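# Clip the netting's taped edge onto a hoop leg

## Task

Using either of the two pegs, clamp the taped edge of the netting onto the leg closest to the robot of the hoop that sits left-middle from the robot's point of view. The peg must be at right angles to that leg, with the leg deep inside its jaws, and where the jaws bite the leg the tape has to span the full jaw width on both faces.

## Robot and tools

Robot: two six-joint arms, left_arm and right_arm. left_arm wears a left hand and right_arm a right hand; each hand has index, middle and ring fingers plus a thumb, sixteen motors in all. Calibrated bases: left_arm (+0.032, +0.501, +0.049) m and right_arm (-0.047, -0.480, +0.049) m, both turned very slightly about z.

Frames. Scene frame: origin on the table surface halfway between the arms' nominal bases, +z up, +x out across the table, left_arm on the +y side (image left/right may not match). Positions, orientations, velocities and move poses are reported in it. Offsets are expressed in each arm's own Hand target axes. Hand point axes (right hand): +z runs along straightened fingers toward the tips, +y leaves the palm's face (palm at y = -0.062), +x points across the palm away from the thumb; on the left hand +x points toward the thumb instead. A rigid mast near the wrist on the palm side (z -0.16 to -0.11) can strike objects. Fingertips are rubber-capped.

The 48-number row (used by execute_actions and move). One flat list covering both arms, each number in [-1, 1]: left dx, dy, dz, rx, ry, rz; then 16 left hand motor goals; left current_limit, speed; then the same 24 for the right arm. The six pose numbers are an offset, not a pose, measured from that arm's Hand target at the start of the action or move, along the Hand target's axes; 1.0 equals 0.6 m of travel or 180 degrees, and rx, ry, rz form one rotation vector. Every row of one action counts from that same start, so resending an offset in a new call moves further. All zeros re-requests the current Hand target. Motor order per hand: index_mcp, index_abd, index_pip, index_dip, middle_mcp, middle_abd, middle_pip, middle_dip, ring_mcp, ring_abd, ring_pip, ring_dip, thumb_cmc, thumb_axl, thumb_mcp, thumb_ipl. These are absolute goal angles scaled linearly between each hinge's stops; moving toward -1 curls a finger toward the palm (mcp: -18 to +128 deg, straight at +0.75; pip: -29 to +108, straight +0.58; dip: -21 to +117, straight +0.70; abd: ±60, straight 0, sideways away from the thumb toward -1). thumb_cmc (-20 to +120, flat at +0.71) swings the thumb in front of the palm toward -1; thumb_axl (-27 to +140, +0.68) rolls it; thumb_mcp (-69 to +109, +0.23) and thumb_ipl (-77 to +108, +0.17) bend it. current_limit maps -1..+1 to 0..550 mA (floor 11 mA); speed sets goal travel at (speed+1)/2 of 8.5 rad/s. They start at +0.4 and -0.6 and persist. A zero in any hand slot is a real goal: to leave a hand unchanged, copy back its hand_goal, hand_current_limit and hand_speed.

Tools.
execute_actions(actions, cameras): actions is a list of up to 15 actions, each a table of up to 15 rows (one per 1/30 s step); a short table repeats its final row. Images return only when actions is empty or cameras names them.
move(target, speed, blend, stop_force, zero, blocking, cameras): straight-line path toward one row or a list of up to 15 rows, all offsets counted from the same starting Hand targets. speed in m/s, 0.002 to 3.6, default 0.25 (turn rate up to twice that in rad/s). blend in m rounds corners in a list. stop_force in N, 3 to 120, ends an arm's path when its wrist sensor feels that push against the motion; omit it when backing off a contact. zero (default true) re-zeroes before the move. blocking=false returns early but cannot combine with stop_force. Capped at 10 s. Result adds a move: line: done, off_target, moving, held or fault, plus limits such as paced or held.
wait(seconds 0-10), stop() to brake a running move, zoom_image(camera, region [x0,y0,x1,y1], at most 504x504 pixels), zero_wrist_force(arm), finished_scene(scene 1). Cameras: cam_high, cam_low, cam_front, cam_level, cam_over, cam_left_wrist, cam_right_wrist, all 672x504.

Results: end_effector_position (m), quat_wxyz and velocities in the scene frame; Hand target (last command after clipping; next offsets count from it; the hand may rest short of it, so send the gap); joint positions and torques; Wrist force/torque in the end effector's axes, plus a peak line; per-motor hand_goal, hand_measured, hand_current_ma and hand_state (moving, goal, blocked, overload). Quiet joint lists may read within noise.

Cautions. Orientation commands are clipped to 32 degrees from the measured one per step. Arms are stiff: aiming beyond a firm contact can trigger a fault stop (joint torque limits 142 N m for the large joints, 26.6 for the wrists; net force near 150 N), freezing that arm for 10 s. Arms must not press or collide with each other, and a hand must not grip the other hand. A motor drawing 495 mA or more for 5 s shuts off for 10 s; hot motors (85 degrees C) lock an arm. Avoid paths near an arm's own base. Never let anything fall or be left off the table, drop or release moving parts, or strike fixed or heavy objects hard. The peg and netting must stay in place after the robot lets go before finishing.

Each tool is called after "Request:" by a JSON object that holds its "name" and its "arguments".

## Session

Request:
{"name": "execute_actions", "arguments": {"actions": []}}

Scene clock: 0.00 s.
left_arm: end_effector_position=(+0.2208, +0.5374, +0.3141) hand_goal=(+0.754, +0.000, +0.576, +0.696, +0.754, +0.000, +0.576, +0.696, +0.754, +0.000, +0.576, +0.696, +0.714, +0.678, +0.226, +0.168) hand_measured=(+0.754, +0.000, +0.576, +0.696, +0.754, +0.000, +0.576, +0.696, +0.754, +0.000, +0.576, +0.696, +0.714, +0.678, +0.226, +0.168) hand_current_ma=(+0, +0, +0, +0, +0, +0, +0, +0, +0, +0, +0, +0, +0, +0, +0, +0) hand_state=(goal, goal, goal, goal, goal, goal, goal, goal, goal, goal, goal, goal, goal, goal, goal, goal) hand_current_limit=0.40 hand_speed=-0.60 end_effector_quat_wxyz=(+0.071, -0.474, +0.875, +0.069) | right_arm: end_effector_position=(+0.5761, +0.1534, +0.2236) hand_goal=(+0.754, +0.000, +0.576, +0.696, +0.754, +0.000, +0.576, +0.696, +0.754, +0.000, +0.576, +0.696, +0.714, +0.678, +0.226, +0.168) hand_measured=(+0.754, +0.000, +0.576, +0.696, +0.754, +0.000, +0.576, +0.696, +0.754, +0.000, +0.576, +0.696, +0.714, +0.678, +0.226, +0.168) hand_current_ma=(+0, +0, +0, +0, +0, +0, +0, +0, +0, +0, +0, +0, +0, +0, +0, +0) hand_state=(goal, goal, goal, goal, goal, goal, goal, goal, goal, goal, goal, goal, goal, goal, goal, goal) hand_current_limit=0.40 hand_speed=-0.60 end_effector_quat_wxyz=(+0.016, +0.785, +0.602, +0.143)
Joint positions: left_arm=[3.524 -0.892 -2.291 -1.399 1.72 -2.148] | right_arm=[0.729 -0.712 0.933 -2.075 -1.63 1.006]
Joint velocities: within noise
Joint torques (N m): no reading
Motor temperatures (°C): left_arm=[39 34 43 35 43 52] | right_arm=[36 32 46 36 35 44]
Wrist force (N): no reading
Wrist torque (N m): no reading
Wrist force, peak (N): no reading
Hand target: left_arm +0.2208, +0.5374, +0.3141; +0.071, -0.474, +0.875, +0.069 | right_arm +0.5761, +0.1534, +0.2236; +0.016, +0.785, +0.602, +0.143

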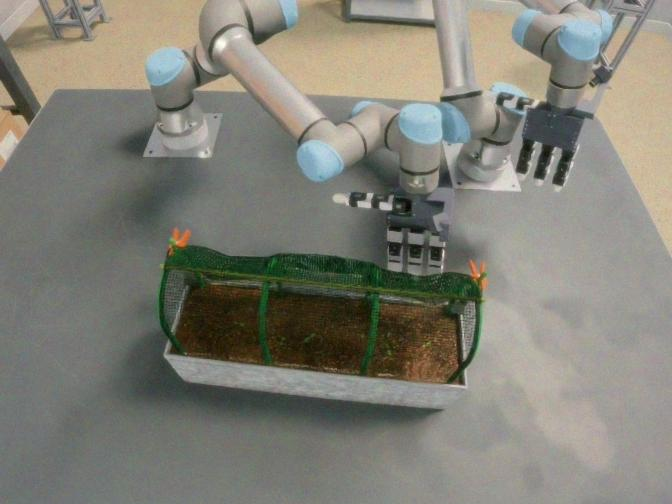

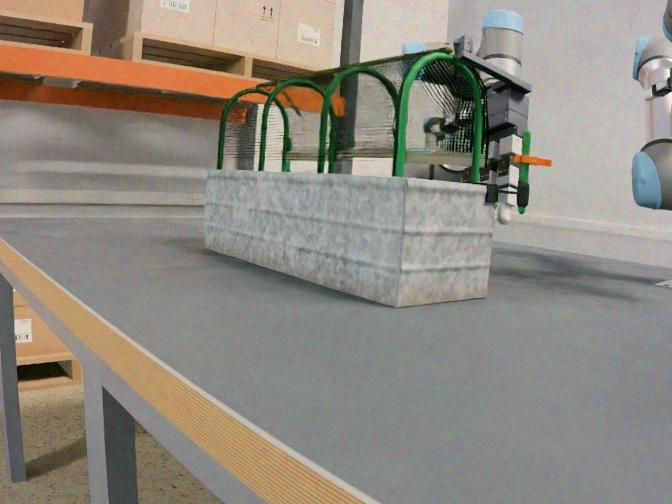

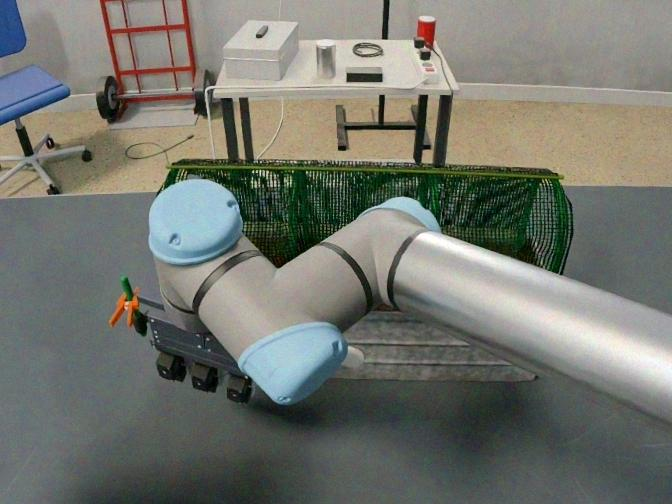

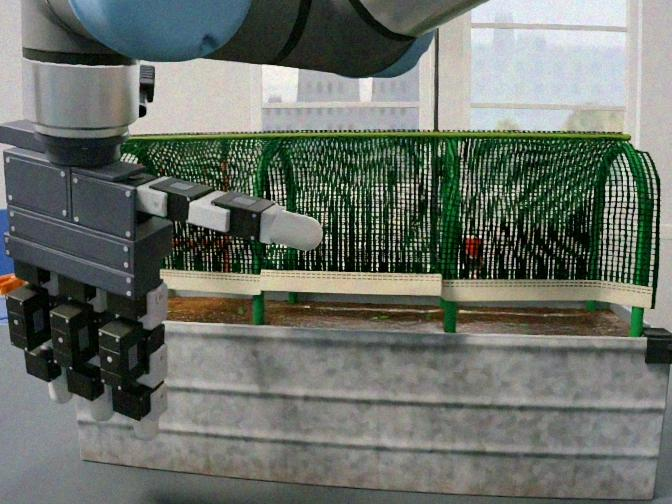

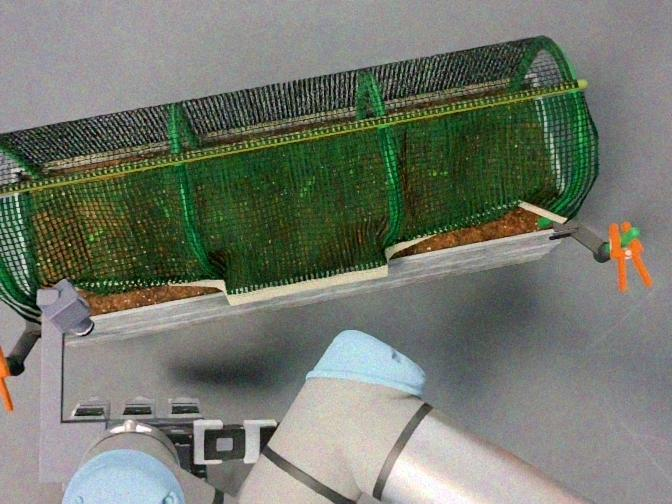

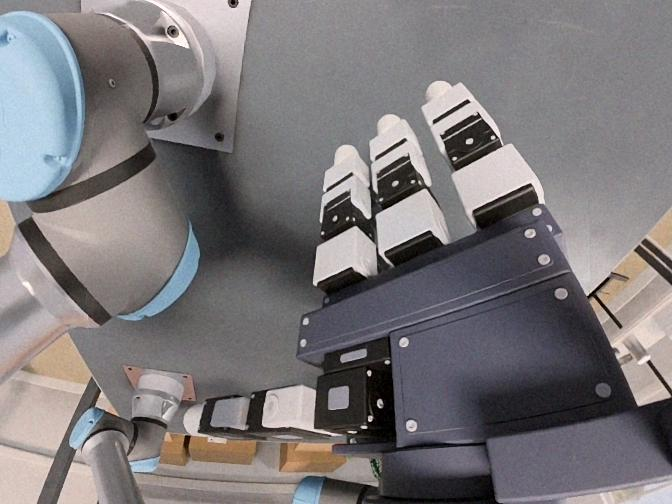

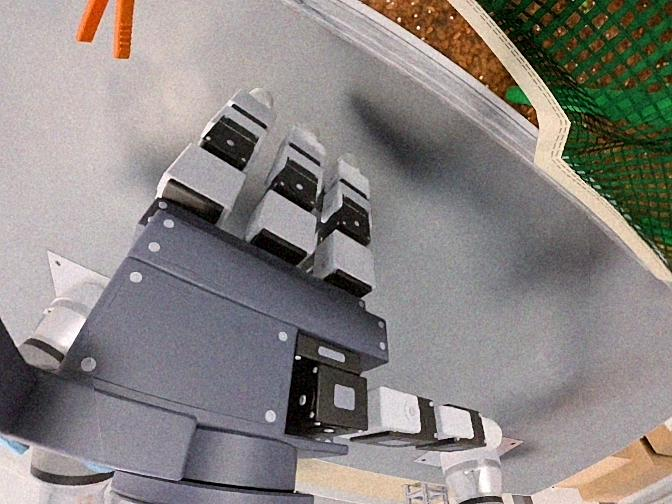

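Request:
{"name": "zoom_image", "arguments": {"camera": "cam_over", "region": [420, 180, 672, 320]}}

Request:
{"name": "zoom_image", "arguments": {"camera": "cam_level", "region": [100, 120, 400, 345]}}

Request:
{"name": "zoom_image", "arguments": {"camera": "cam_level", "region": [372, 120, 672, 345]}}

Request:
{"name": "zoom_image", "arguments": {"camera": "cam_high", "region": [140, 210, 340, 360]}}

Request:
{"name": "zoom_image", "arguments": {"camera": "cam_high", "region": [420, 230, 540, 320]}}

Request:
{"name": "zoom_image", "arguments": {"camera": "cam_low", "region": [400, 30, 600, 230]}}

Request:
{"name": "zoom_image", "arguments": {"camera": "cam_over", "region": [0, 250, 252, 440]}}

Scaled by 2.000 from the camera's 672x504 image, which has a finer 960x720 frame.

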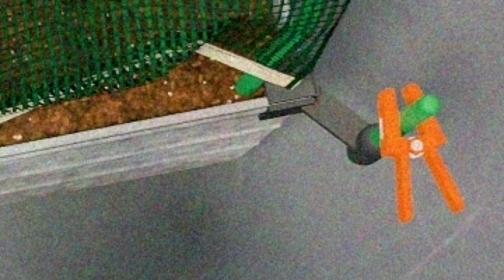

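Scaled by 1.680 from the camera's 672x504 image, which has a finer 960x720 frame.

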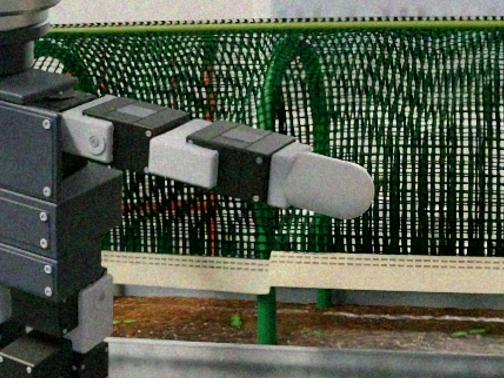

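Scaled by 1.680 from the camera's 672x504 image, which has a finer 960x720 frame.

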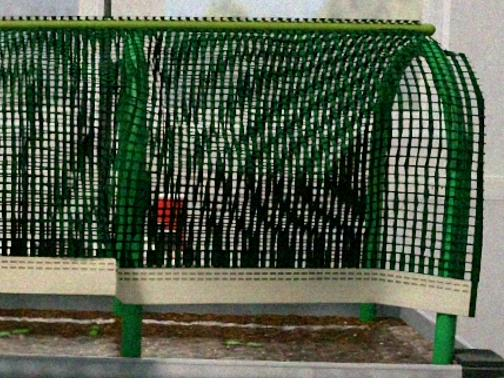

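Scaled by 2.520 from the camera's 672x504 image, which has a finer 960x720 frame.

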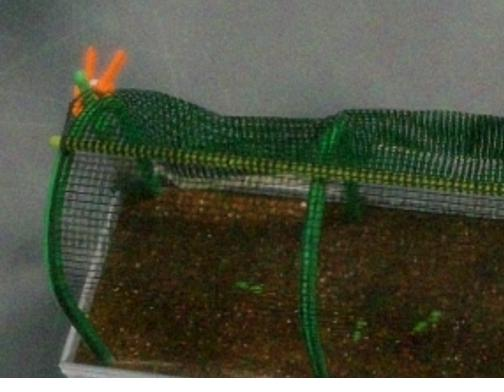

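Scaled by 4.200 from the camera's 672x504 image, which has a finer 960x720 frame.

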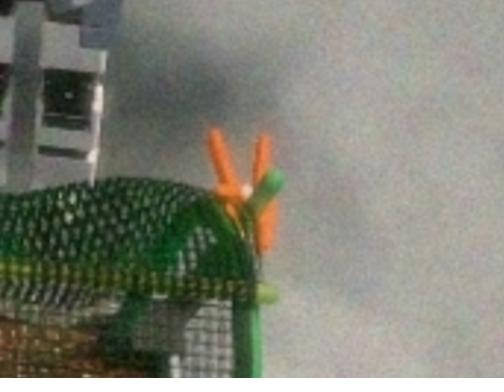

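Scaled by 2.520 from the camera's 672x504 image, which has a finer 960x720 frame.

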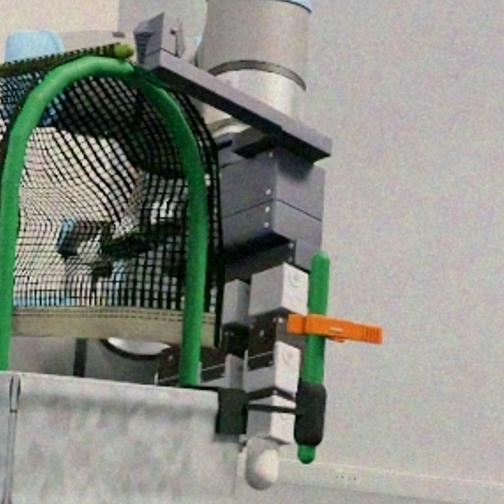

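Scaled by 2.000 from the camera's 672x504 image, which has a finer 960x720 frame.

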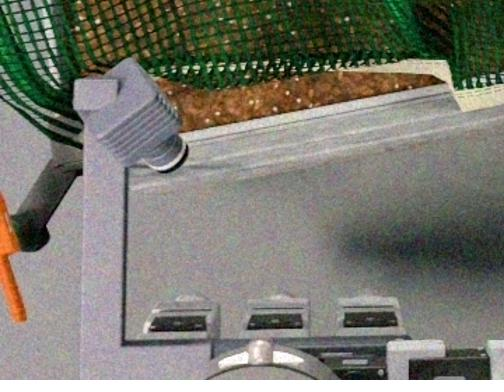

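Request:
{"name": "zoom_image", "arguments": {"camera": "cam_level", "region": [220, 240, 300, 340]}}

Request:
{"name": "zoom_image", "arguments": {"camera": "cam_over", "region": [150, 230, 270, 320]}}

Request:
{"name": "zoom_image", "arguments": {"camera": "cam_over", "region": [580, 200, 672, 300]}}

Request:
{"name": "zoom_image", "arguments": {"camera": "cam_right_wrist", "region": [440, 0, 672, 280]}}

Request:
{"name": "zoom_image", "arguments": {"camera": "cam_low", "region": [490, 110, 570, 220]}}

Request:
{"name": "zoom_image", "arguments": {"camera": "cam_front", "region": [90, 260, 190, 360]}}

Scaled by 5.040 from the camera's 672x504 image, which has a finer 960x720 frame.

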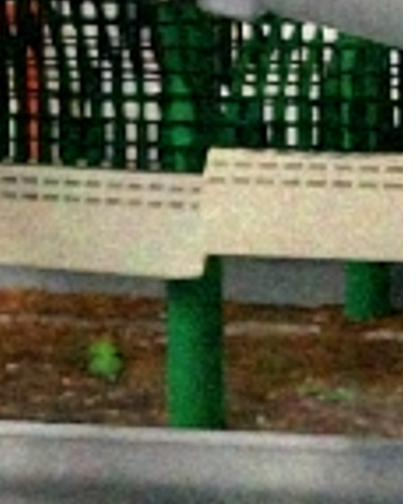

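Scaled by 4.200 from the camera's 672x504 image, which has a finer 960x720 frame.

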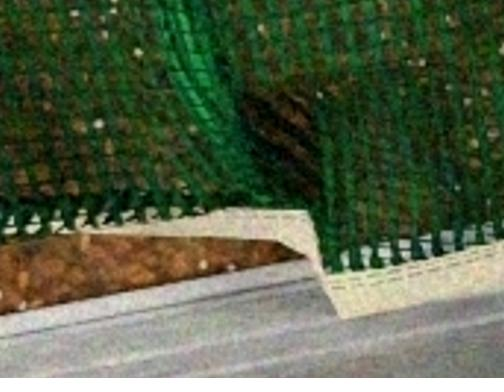

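Scaled by 5.040 from the camera's 672x504 image, which has a finer 960x720 frame.

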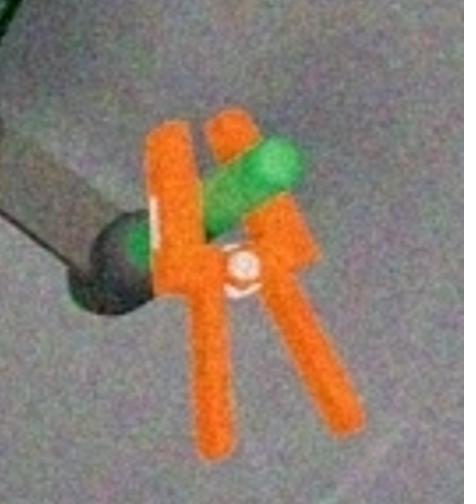

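Scaled by 1.800 from the camera's 672x504 image, which has a finer 960x720 frame.

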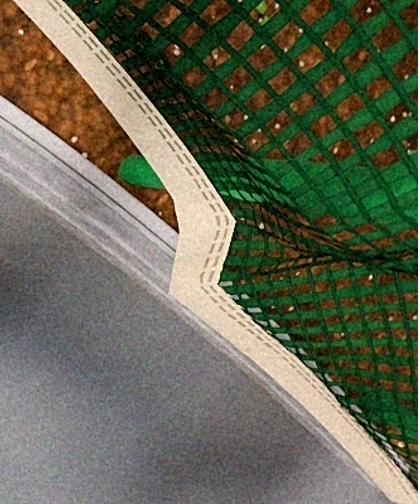

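Scaled by 4.582 from the camera's 672x504 image, which has a finer 960x720 frame.

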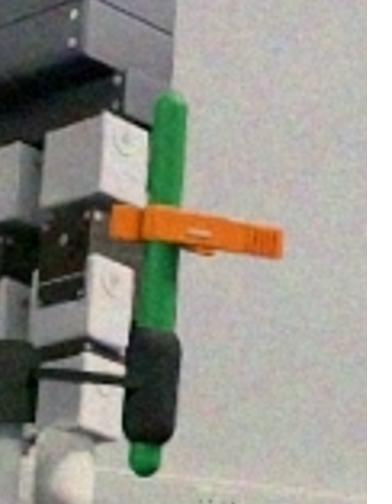

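Scaled by 5.040 from the camera's 672x504 image, which has a finer 960x720 frame.

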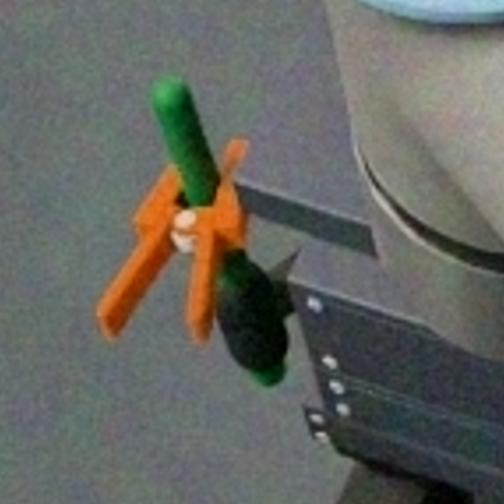

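Request:
{"name": "move", "arguments": {"target": [0,0,0,0,0,0,0.754,0,0.576,0.696,0.754,0,0.576,0.696,0.754,0,0.576,0.696,0.714,0.678,0.226,0.168,0.4,-0.6,-0.731,0.078,-0.3747,-0.0931,-0.0341,-0.0951,0.754,0.2,0.576,0.696,0.754,-0.2,0.576,0.696,1,0,1,1,0.714,0.678,0.226,0.168,0.4,-0.6], "speed": 0.3, "cameras": ["all"]}}

Scene clock: 419.40 s.
left_arm: end_effector_position=(+0.2208, +0.5374, +0.3141) hand_goal=(+0.754, +0.000, +0.576, +0.696, +0.754, +0.000, +0.576, +0.696, +0.754, +0.000, +0.576, +0.696, +0.714, +0.678, +0.226, +0.168) hand_measured=(+0.754, +0.000, +0.576, +0.696, +0.754, +0.000, +0.576, +0.696, +0.754, +0.000, +0.576, +0.696, +0.714, +0.678, +0.224, +0.168) hand_current_ma=(-5, +0, +4, +0, -5, +0, +4, +0, -5, +0, +4, +0, +1, -4, -12, -2) hand_state=(goal, goal, goal, goal, goal, goal, goal, goal, goal, goal, goal, goal, goal, goal, goal, goal) hand_current_limit=0.40 hand_speed=-0.60 end_effector_quat_wxyz=(+0.071, -0.474, +0.875, +0.069) | right_arm: end_effector_position=(+0.4630, -0.3094, +0.3579) hand_goal=(+0.754, +0.200, +0.576, +0.696, +0.754, -0.200, +0.576, +0.696, +1.000, +0.000, +1.000, +1.000, +0.714, +0.678, +0.226, +0.168) hand_measured=(+0.756, +0.196, +0.576, +0.696, +0.756, -0.194, +0.576, +0.696, +0.996, +0.000, +0.996, +0.996, +0.716, +0.678, +0.224, +0.168) hand_current_ma=(+0, +0, +0, +0, +0, +1, +0, +0, -1, +0, -1, -1, +0, +0, +0, +0) hand_state=(goal, goal, goal, goal, goal, goal, goal, goal, goal, goal, goal, goal, goal, goal, goal, goal) hand_current_limit=0.40 hand_speed=-0.60 end_effector_quat_wxyz=(+0.183, +0.683, +0.683, +0.183)
Joint positions: left_arm=[3.524 -0.892 -2.291 -1.399 1.72 -2.148] | right_arm=[0.153 -1.792 2.216 -2.511 -1.658 0.154]
Joint torques (N m): left_arm=[-0.1 -4.95 23.03 2.59 0.38 0.08] | right_arm=[-9.48 -21.99 -9.06 -1.67 1.89 -1.3]
Wrist force (N): left_arm=[0.0 -0.1 0.0] | right_arm=[0.7 -0.6 -0.2]
Wrist torque (N m): left_arm=[-0.01 0.00 0.00] | right_arm=[-0.08 -0.15 0.22]
Wrist force, peak (N): left_arm=[0.5 -0.1 -0.7] | right_arm=[1.2 -0.4 0.4]
Hand target: left_arm +0.2208, +0.5374, +0.3141; +0.071, -0.474, +0.875, +0.069 | right_arm +0.4630, -0.3095, +0.3580; +0.183, +0.683, +0.683, +0.183
Off the commanded pose: left_arm 0.000 m, 0 deg | right_arm 0.000 m, 0 deg.
move: done
camera_calibration:
cam_right_wrist: T_world_to_cam=[[0.560191, -0.777521, 0.285741, -0.567953], [-0.810585, -0.443442, 0.382505, 0.0518758], [-0.170696, -0.445893, -0.878659, 0.384455], [0, 0, 0, 1]] pos_world=[0.425837, -0.247165, 0.48025]

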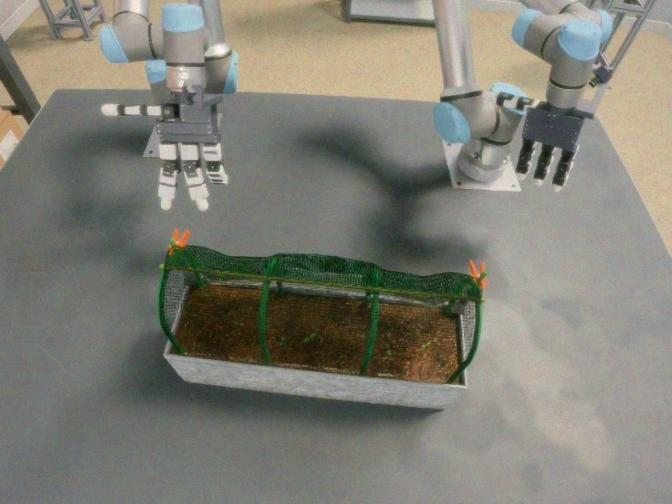

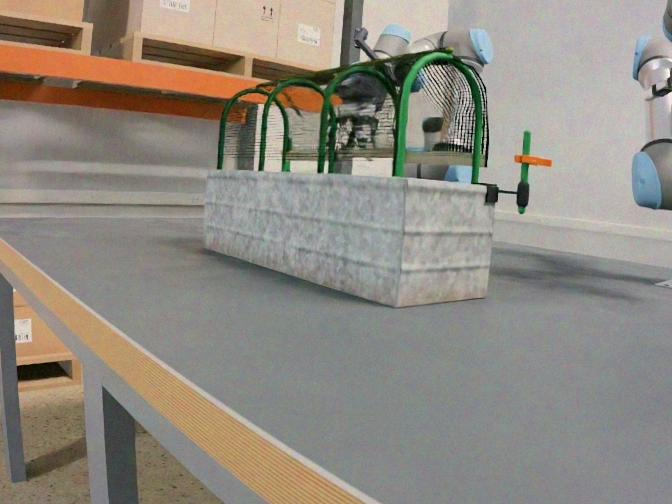

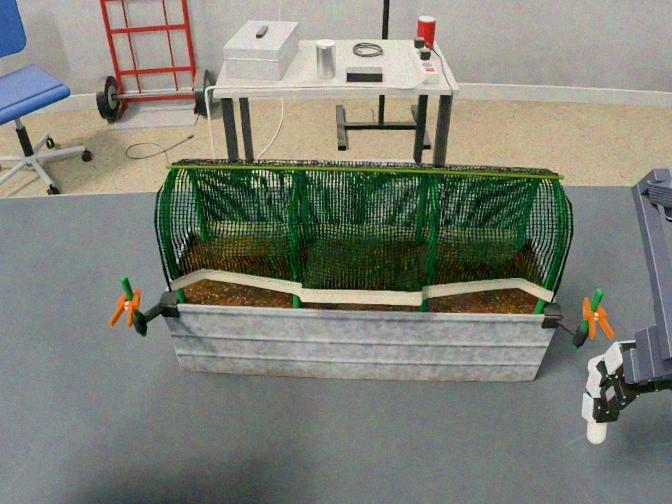

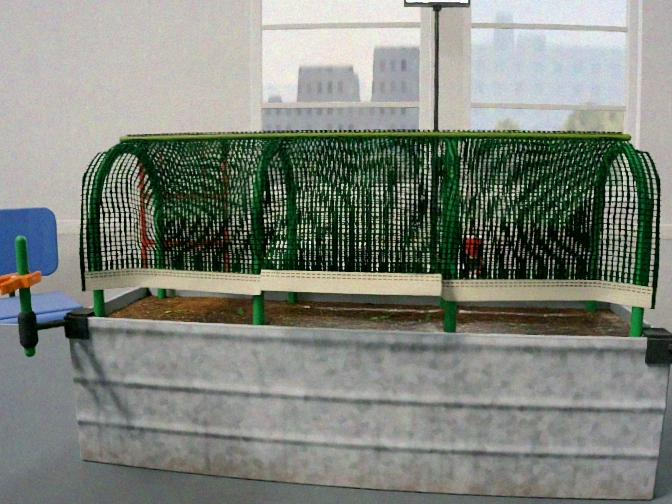

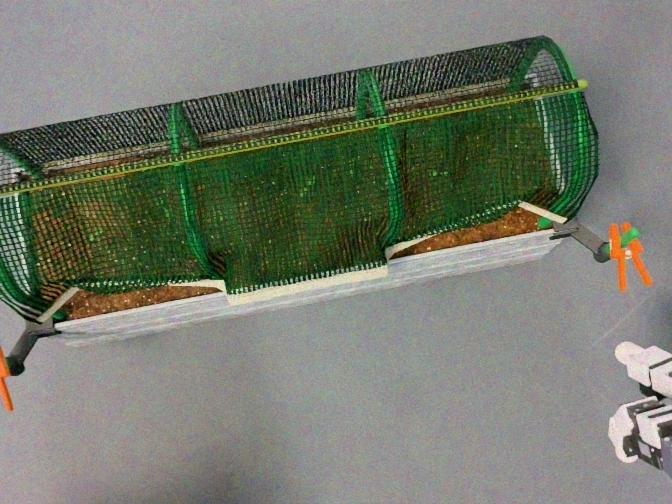

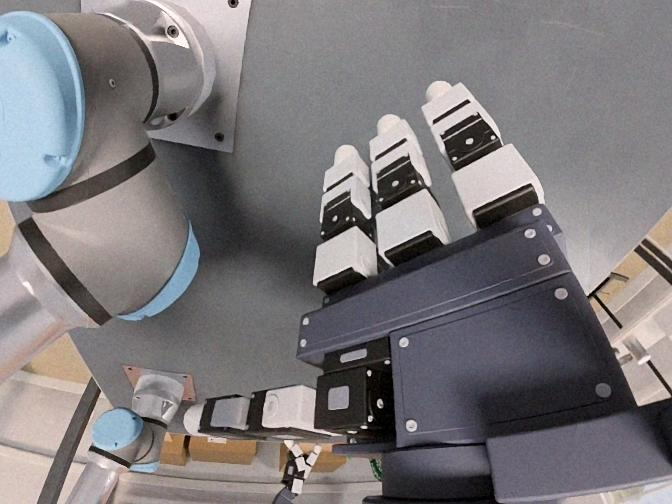

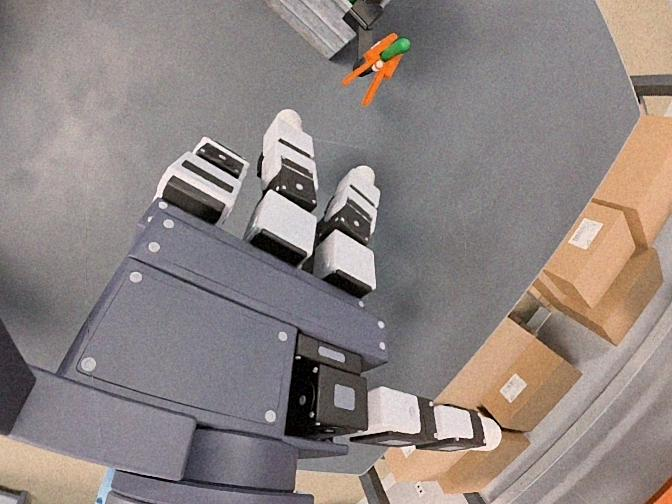

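Request:
{"name": "zoom_image", "arguments": {"camera": "cam_right_wrist", "region": [230, 10, 430, 210]}}

Request:
{"name": "zoom_image", "arguments": {"camera": "cam_front", "region": [540, 270, 672, 450]}}

Request:
{"name": "zoom_image", "arguments": {"camera": "cam_over", "region": [560, 200, 672, 480]}}

Request:
{"name": "zoom_image", "arguments": {"camera": "cam_level", "region": [0, 220, 110, 370]}}

Scaled by 2.520 from the camera's 672x504 image, which has a finer 960x720 frame.

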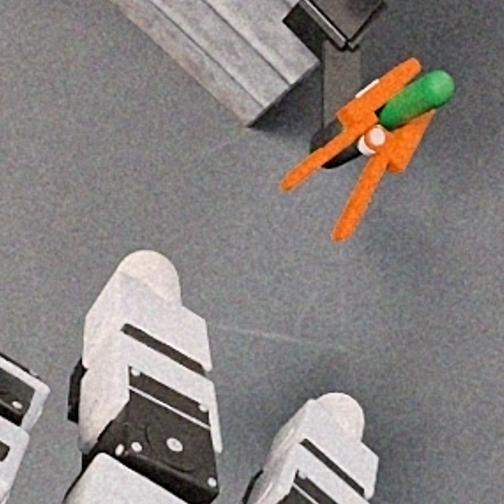

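Scaled by 2.800 from the camera's 672x504 image, which has a finer 960x720 frame.

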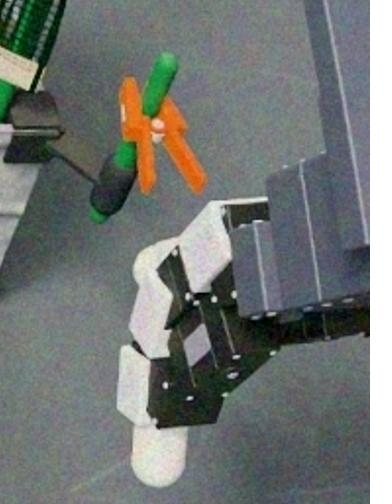

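Scaled by 1.800 from the camera's 672x504 image, which has a finer 960x720 frame.

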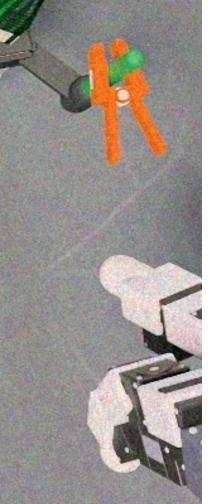

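Scaled by 3.360 from the camera's 672x504 image, which has a finer 960x720 frame.

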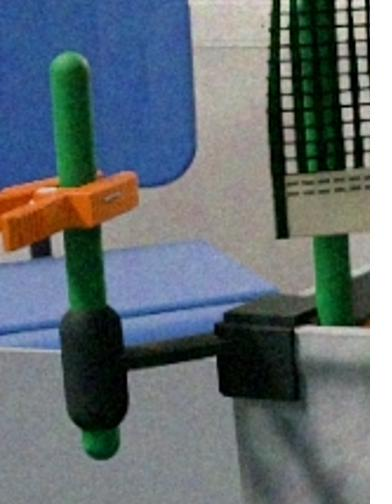

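Request:
{"name": "move", "arguments": {"target": [0,0,0,0,0,0,0.754,0,0.576,0.696,0.754,0,0.576,0.696,0.754,0,0.576,0.696,0.714,0.678,0.226,0.168,0.4,-0.6,0.006,0.016,0.0518,0,-0.0111,0.01925,0.754,0.2,0.576,0.696,0.754,-0.2,0.576,0.696,1,0,1,1,0.714,0.678,0.226,0.168,0.4,-0.6], "speed": 0.15, "cameras": ["cam_right_wrist", "cam_over", "cam_front"]}}

Request:
{"name": "zoom_image", "arguments": {"camera": "cam_right_wrist", "region": [230, 10, 430, 210]}}

Request:
{"name": "zoom_image", "arguments": {"camera": "cam_over", "region": [560, 200, 672, 400]}}

Request:
{"name": "zoom_image", "arguments": {"camera": "cam_front", "region": [540, 270, 672, 450]}}

Scene clock: 497.00 s.
left_arm: end_effector_position=(+0.2208, +0.5374, +0.3141) hand_goal=(+0.754, +0.000, +0.576, +0.696, +0.754, +0.000, +0.576, +0.696, +0.754, +0.000, +0.576, +0.696, +0.714, +0.678, +0.226, +0.168) hand_measured=(+0.754, +0.000, +0.576, +0.696, +0.754, +0.000, +0.576, +0.696, +0.754, +0.000, +0.576, +0.696, +0.714, +0.678, +0.224, +0.168) hand_current_ma=(-5, +0, +4, +0, -5, +0, +4, +0, -5, +0, +4, +0, +1, -4, -12, -2) hand_state=(goal, goal, goal, goal, goal, goal, goal, goal, goal, goal, goal, goal, goal, goal, goal, goal) hand_current_limit=0.40 hand_speed=-0.60 end_effector_quat_wxyz=(+0.071, -0.474, +0.875, +0.069) | right_arm: end_effector_position=(+0.4867, -0.3059, +0.3360) hand_goal=(+0.754, +0.200, +0.576, +0.696, +0.754, -0.200, +0.576, +0.696, +1.000, +0.000, +1.000, +1.000, +0.714, +0.678, +0.226, +0.168) hand_measured=(+0.756, +0.196, +0.576, +0.696, +0.756, -0.196, +0.576, +0.696, +0.998, +0.000, +0.996, +0.996, +0.716, +0.678, +0.224, +0.168) hand_current_ma=(+0, +0, +0, +0, +0, +1, +0, +0, +0, +0, -1, -1, +0, +0, +0, +0) hand_state=(goal, goal, goal, goal, goal, goal, goal, goal, goal, goal, goal, goal, goal, goal, goal, goal) hand_current_limit=0.40 hand_speed=-0.60 end_effector_quat_wxyz=(+0.189, +0.706, +0.659, +0.177)
Joint positions: left_arm=[3.524 -0.892 -2.291 -1.399 1.72 -2.148] | right_arm=[0.184 -1.681 2.187 -2.584 -1.707 0.242]
Joint torques (N m): left_arm=[0.04 -5.32 23.06 2.68 0.38 -0.1] | right_arm=[6.97 -5.95 -33.85 -4.39 -1.61 1.07]
Wrist force (N): left_arm=[0.3 0.0 0.0] | right_arm=[0.7 -0.4 0.1]
Wrist torque (N m): left_arm=[0.01 -0.04 0.01] | right_arm=[-0.06 -0.13 0.01]
Wrist force, peak (N): left_arm=[0.3 -0.5 -0.4] | right_arm=[1.0 -0.8 0.0]
Hand target: left_arm +0.2208, +0.5374, +0.3141; +0.071, -0.474, +0.875, +0.069 | right_arm +0.4868, -0.3058, +0.3359; +0.189, +0.706, +0.659, +0.177
Off the commanded pose: left_arm 0.000 m, 0 deg | right_arm 0.000 m, 0 deg.
move: done
camera_calibration:
cam_right_wrist: T_world_to_cam=[[0.505043, -0.814456, 0.285645, -0.556689], [-0.839315, -0.386302, 0.382519, 0.112528], [-0.2012, -0.432935, -0.878684, 0.389649], [0, 0, 0, 1]] pos_world=[0.453996, -0.241237, 0.458349]
Images, in order (width x height): cam_front 672x504, cam_over 672x504, cam_right_wrist 672x504.

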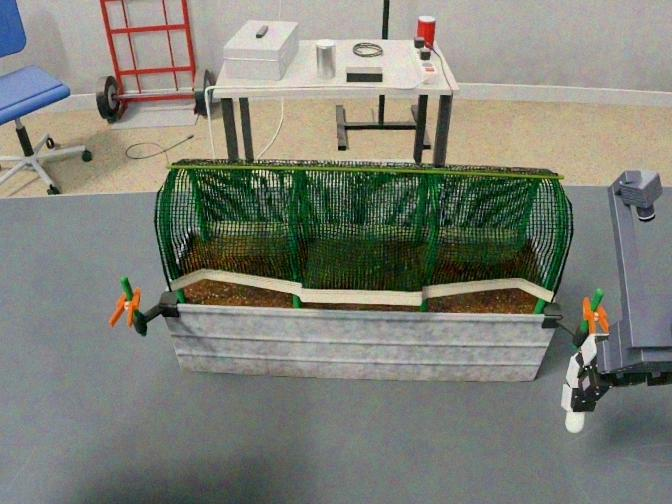

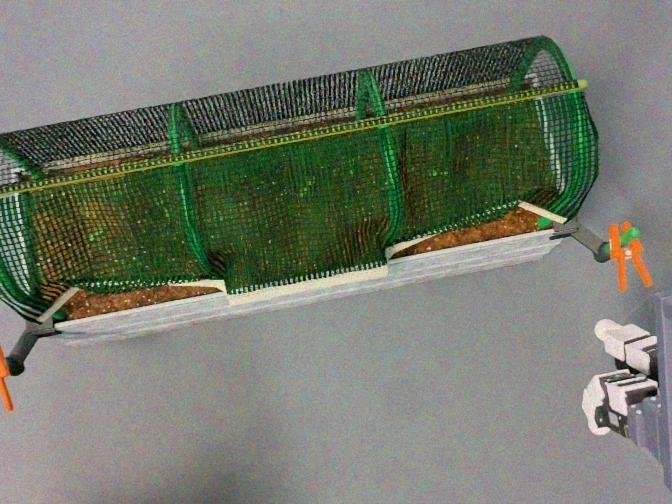

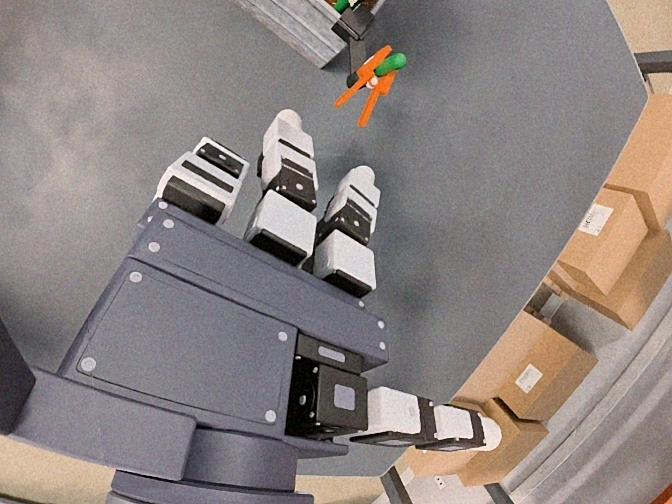

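Scaled by 2.520 from the camera's 672x504 image, which has a finer 960x720 frame.

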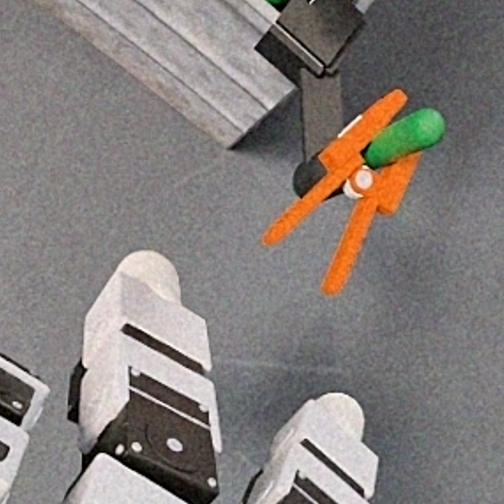

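Scaled by 2.520 from the camera's 672x504 image, which has a finer 960x720 frame.

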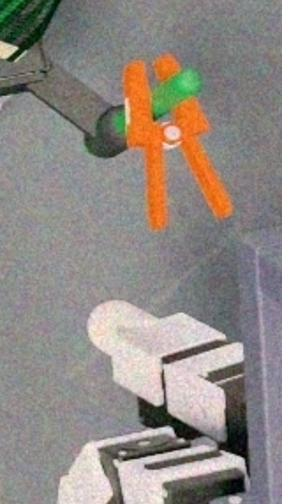

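Scaled by 2.800 from the camera's 672x504 image, which has a finer 960x720 frame.

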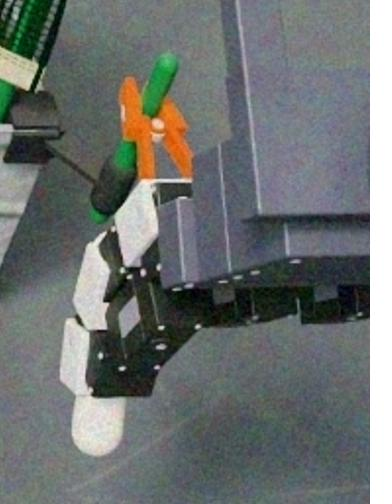

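Request:
{"name": "move", "arguments": {"target": [0,0,0,0,0,0,0.754,0,0.576,0.696,0.754,0,0.576,0.696,0.754,0,0.576,0.696,0.714,0.678,0.226,0.168,0.4,-0.6,0.0016,0.0654,0.0474,0,0,0,0.754,0.2,0.576,0.696,0.754,-0.2,0.576,0.696,1,0,1,1,0.714,0.678,0.226,0.168,0.4,-0.6], "speed": 0.1, "cameras": ["cam_right_wrist", "cam_over", "cam_front"]}}

Request:
{"name": "zoom_image", "arguments": {"camera": "cam_right_wrist", "region": [230, 50, 430, 250]}}

Request:
{"name": "zoom_image", "arguments": {"camera": "cam_over", "region": [560, 200, 672, 320]}}

Request:
{"name": "zoom_image", "arguments": {"camera": "cam_front", "region": [520, 250, 650, 430]}}

Scene clock: 553.10 s.
left_arm: end_effector_position=(+0.2208, +0.5374, +0.3141) hand_goal=(+0.754, +0.000, +0.576, +0.696, +0.754, +0.000, +0.576, +0.696, +0.754, +0.000, +0.576, +0.696, +0.714, +0.678, +0.226, +0.168) hand_measured=(+0.754, +0.000, +0.576, +0.696, +0.754, +0.000, +0.576, +0.696, +0.754, +0.000, +0.576, +0.696, +0.714, +0.678, +0.224, +0.168) hand_current_ma=(-5, +0, +4, +0, -5, +0, +4, +0, -5, +0, +4, +0, +1, -4, -12, -2) hand_state=(goal, goal, goal, goal, goal, goal, goal, goal, goal, goal, goal, goal, goal, goal, goal, goal) hand_current_limit=0.40 hand_speed=-0.60 end_effector_quat_wxyz=(+0.071, -0.474, +0.875, +0.069) | right_arm: end_effector_position=(+0.5348, -0.3082, +0.3309) hand_goal=(+0.754, +0.200, +0.576, +0.696, +0.754, -0.200, +0.576, +0.696, +1.000, +0.000, +1.000, +1.000, +0.714, +0.678, +0.226, +0.168) hand_measured=(+0.756, +0.196, +0.576, +0.696, +0.756, -0.196, +0.576, +0.696, +0.998, +0.000, +0.996, +0.996, +0.716, +0.678, +0.224, +0.168) hand_current_ma=(+0, +0, +0, +0, +0, +1, +0, +0, +0, +0, -1, -1, +0, +0, +0, +0) hand_state=(goal, goal, goal, goal, goal, goal, goal, goal, goal, goal, goal, goal, goal, goal, goal, goal) hand_current_limit=0.40 hand_speed=-0.60 end_effector_quat_wxyz=(+0.189, +0.706, +0.659, +0.177)
Joint positions: left_arm=[3.524 -0.892 -2.291 -1.399 1.72 -2.148] | right_arm=[0.155 -1.569 2.098 -2.611 -1.694 0.217]
Joint torques (N m): left_arm=[0.18 -4.92 22.98 2.63 0.42 -0.07] | right_arm=[-8.24 -11.75 -32.42 -4.39 1.73 -1.24]
Wrist force (N): left_arm=[-0.2 0.0 -0.2] | right_arm=[0.7 -0.1 0.0]
Wrist torque (N m): left_arm=[0.02 0.01 -0.02] | right_arm=[-0.03 -0.13 0.23]
Wrist force, peak (N): left_arm=[0.2 -0.2 -0.6] | right_arm=[1.0 -0.9 -0.2]
Hand target: left_arm +0.2208, +0.5374, +0.3141; +0.071, -0.474, +0.875, +0.069 | right_arm +0.5350, -0.3082, +0.3309; +0.189, +0.706, +0.659, +0.177
Off the commanded pose: left_arm 0.000 m, 0 deg | right_arm 0.000 m, 0 deg.
move: done
camera_calibration:
cam_right_wrist: T_world_to_cam=[[0.504854, -0.814561, 0.285681, -0.581427], [-0.839406, -0.386092, 0.382533, 0.154014], [-0.201297, -0.432925, -0.878667, 0.393849], [0, 0, 0, 1]] pos_world=[0.502096, -0.243637, 0.453249]
Images, in order (width x height): cam_front 672x504, cam_over 672x504, cam_right_wrist 672x504.

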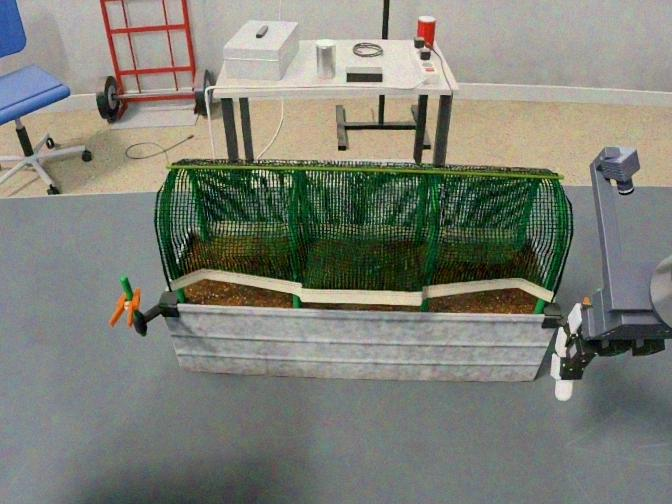

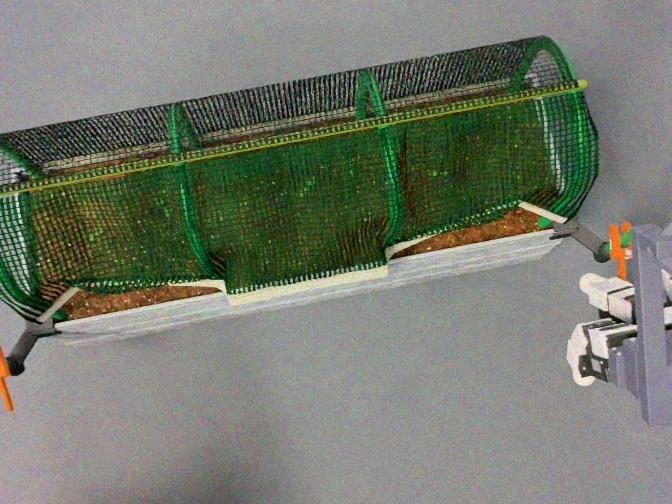

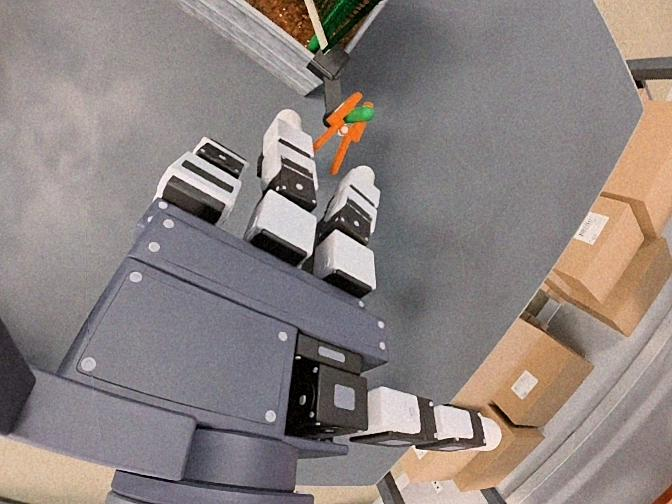

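Scaled by 2.520 from the camera's 672x504 image, which has a finer 960x720 frame.

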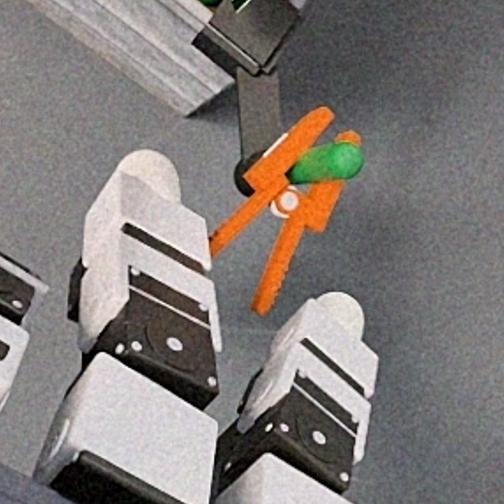

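Scaled by 4.200 from the camera's 672x504 image, which has a finer 960x720 frame.

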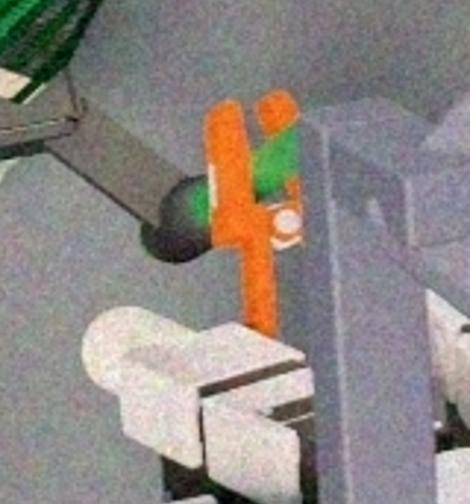

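Scaled by 2.800 from the camera's 672x504 image, which has a finer 960x720 frame.

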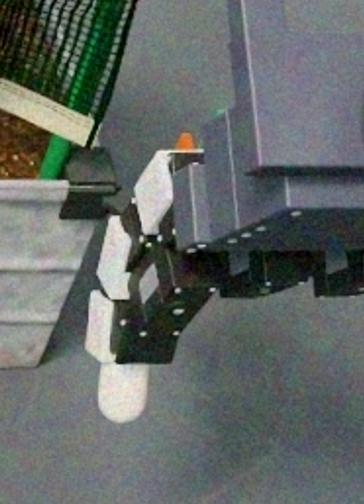

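Request:
{"name": "move", "arguments": {"target": [0,0,0,0,0,0,0.754,0,0.576,0.696,0.754,0,0.576,0.696,0.754,0,0.576,0.696,0.714,0.678,0.226,0.168,0.4,-0.6,0,0,0,0,0,0,0.754,0.0,0.576,0.696,0.754,0.0,0.576,0.696,1,0,1,1,0.714,0.678,0.226,0.168,0.4,-0.9], "cameras": ["cam_right_wrist", "cam_over"]}}

Request:
{"name": "zoom_image", "arguments": {"camera": "cam_right_wrist", "region": [250, 50, 410, 210]}}

Request:
{"name": "zoom_image", "arguments": {"camera": "cam_over", "region": [560, 200, 672, 320]}}

Scene clock: 574.77 s.
left_arm: end_effector_position=(+0.2208, +0.5374, +0.3141) hand_goal=(+0.754, +0.000, +0.576, +0.696, +0.754, +0.000, +0.576, +0.696, +0.754, +0.000, +0.576, +0.696, +0.714, +0.678, +0.226, +0.168) hand_measured=(+0.754, +0.000, +0.576, +0.696, +0.754, +0.000, +0.576, +0.696, +0.754, +0.000, +0.576, +0.696, +0.714, +0.678, +0.224, +0.168) hand_current_ma=(-5, +0, +4, +0, -5, +0, +4, +0, -5, +0, +4, +0, +1, -4, -12, -2) hand_state=(goal, goal, goal, goal, goal, goal, goal, goal, goal, goal, goal, goal, goal, goal, goal, goal) hand_current_limit=0.40 hand_speed=-0.60 end_effector_quat_wxyz=(+0.071, -0.474, +0.875, +0.069) | right_arm: end_effector_position=(+0.5350, -0.3082, +0.3309) hand_goal=(+0.754, +0.000, +0.576, +0.696, +0.754, +0.000, +0.576, +0.696, +1.000, +0.000, +1.000, +1.000, +0.714, +0.678, +0.226, +0.168) hand_measured=(+0.756, +0.076, +0.576, +0.696, +0.758, -0.112, +0.576, +0.696, +0.998, +0.000, +0.996, +0.996, +0.716, +0.678, +0.224, +0.168) hand_current_ma=(+0, +101, +0, +0, +1, -193, +0, +0, +0, +0, -1, -1, +0, +0, +0, +0) hand_state=(goal, blocked, goal, goal, goal, blocked, goal, goal, goal, goal, goal, goal, goal, goal, goal, goal) hand_current_limit=0.40 hand_speed=-0.90 end_effector_quat_wxyz=(+0.189, +0.706, +0.659, +0.177)
Joint positions: left_arm=[3.524 -0.892 -2.291 -1.399 1.72 -2.148] | right_arm=[0.155 -1.568 2.098 -2.611 -1.694 0.217]
Joint torques (N m): left_arm=[-0.24 -4.99 22.85 2.65 0.37 -0.01] | right_arm=[-7.75 -12.4 -31.94 -4.29 0.67 -1.08]
Wrist force (N): left_arm=[-0.3 -0.1 -0.3] | right_arm=[1.3 -0.3 -0.3]
Wrist torque (N m): left_arm=[0.01 0.03 -0.03] | right_arm=[-0.01 -0.05 0.28]
Wrist force, peak (N): left_arm=[0.5 -0.3 -0.4] | right_arm=[1.7 -0.4 -0.4]
Hand target: left_arm +0.2208, +0.5374, +0.3141; +0.071, -0.474, +0.875, +0.069 | right_arm +0.5350, -0.3082, +0.3309; +0.189, +0.706, +0.659, +0.177
Off the commanded pose: left_arm 0.000 m, 0 deg | right_arm 0.000 m, 0 deg.
move: done
camera_calibration:
cam_right_wrist: T_world_to_cam=[[0.504848, -0.814573, 0.285656, -0.581517], [-0.839413, -0.386108, 0.3825, 0.154196], [-0.20128, -0.432888, -0.878689, 0.3939], [0, 0, 0, 1]] pos_world=[0.502296, -0.243637, 0.45325]
Images, in order (width x height): cam_over 672x504, cam_right_wrist 672x504.

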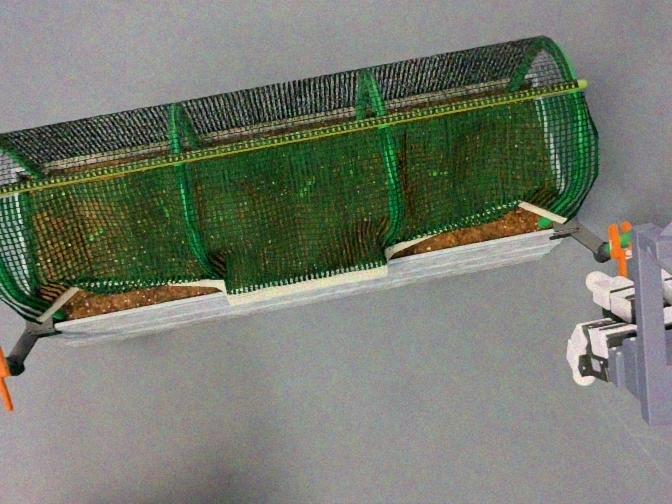

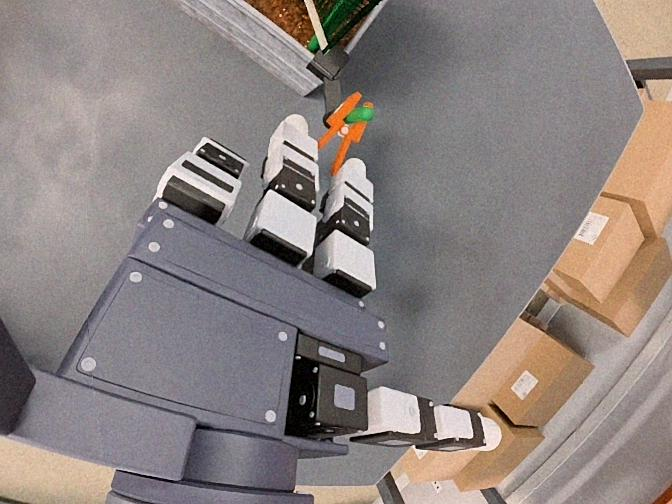

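Scaled by 3.150 from the camera's 672x504 image, which has a finer 960x720 frame.

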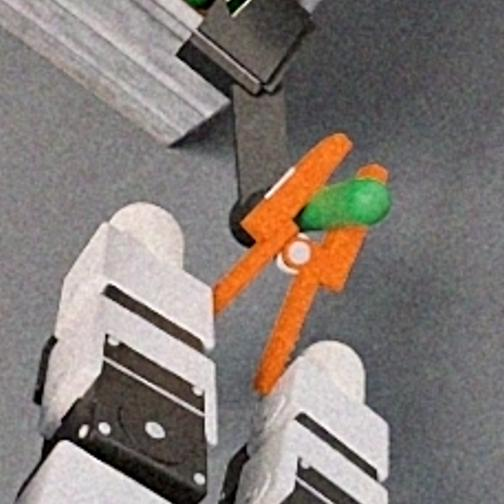

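Scaled by 4.200 from the camera's 672x504 image, which has a finer 960x720 frame.

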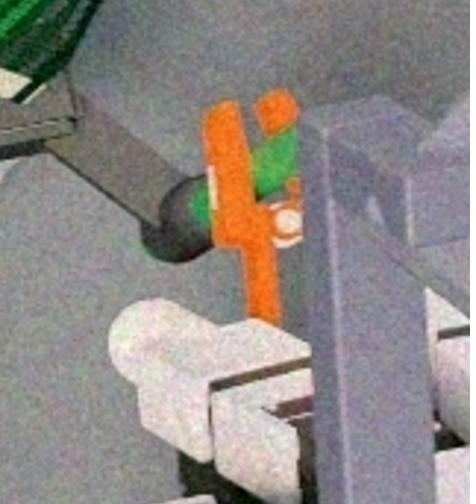

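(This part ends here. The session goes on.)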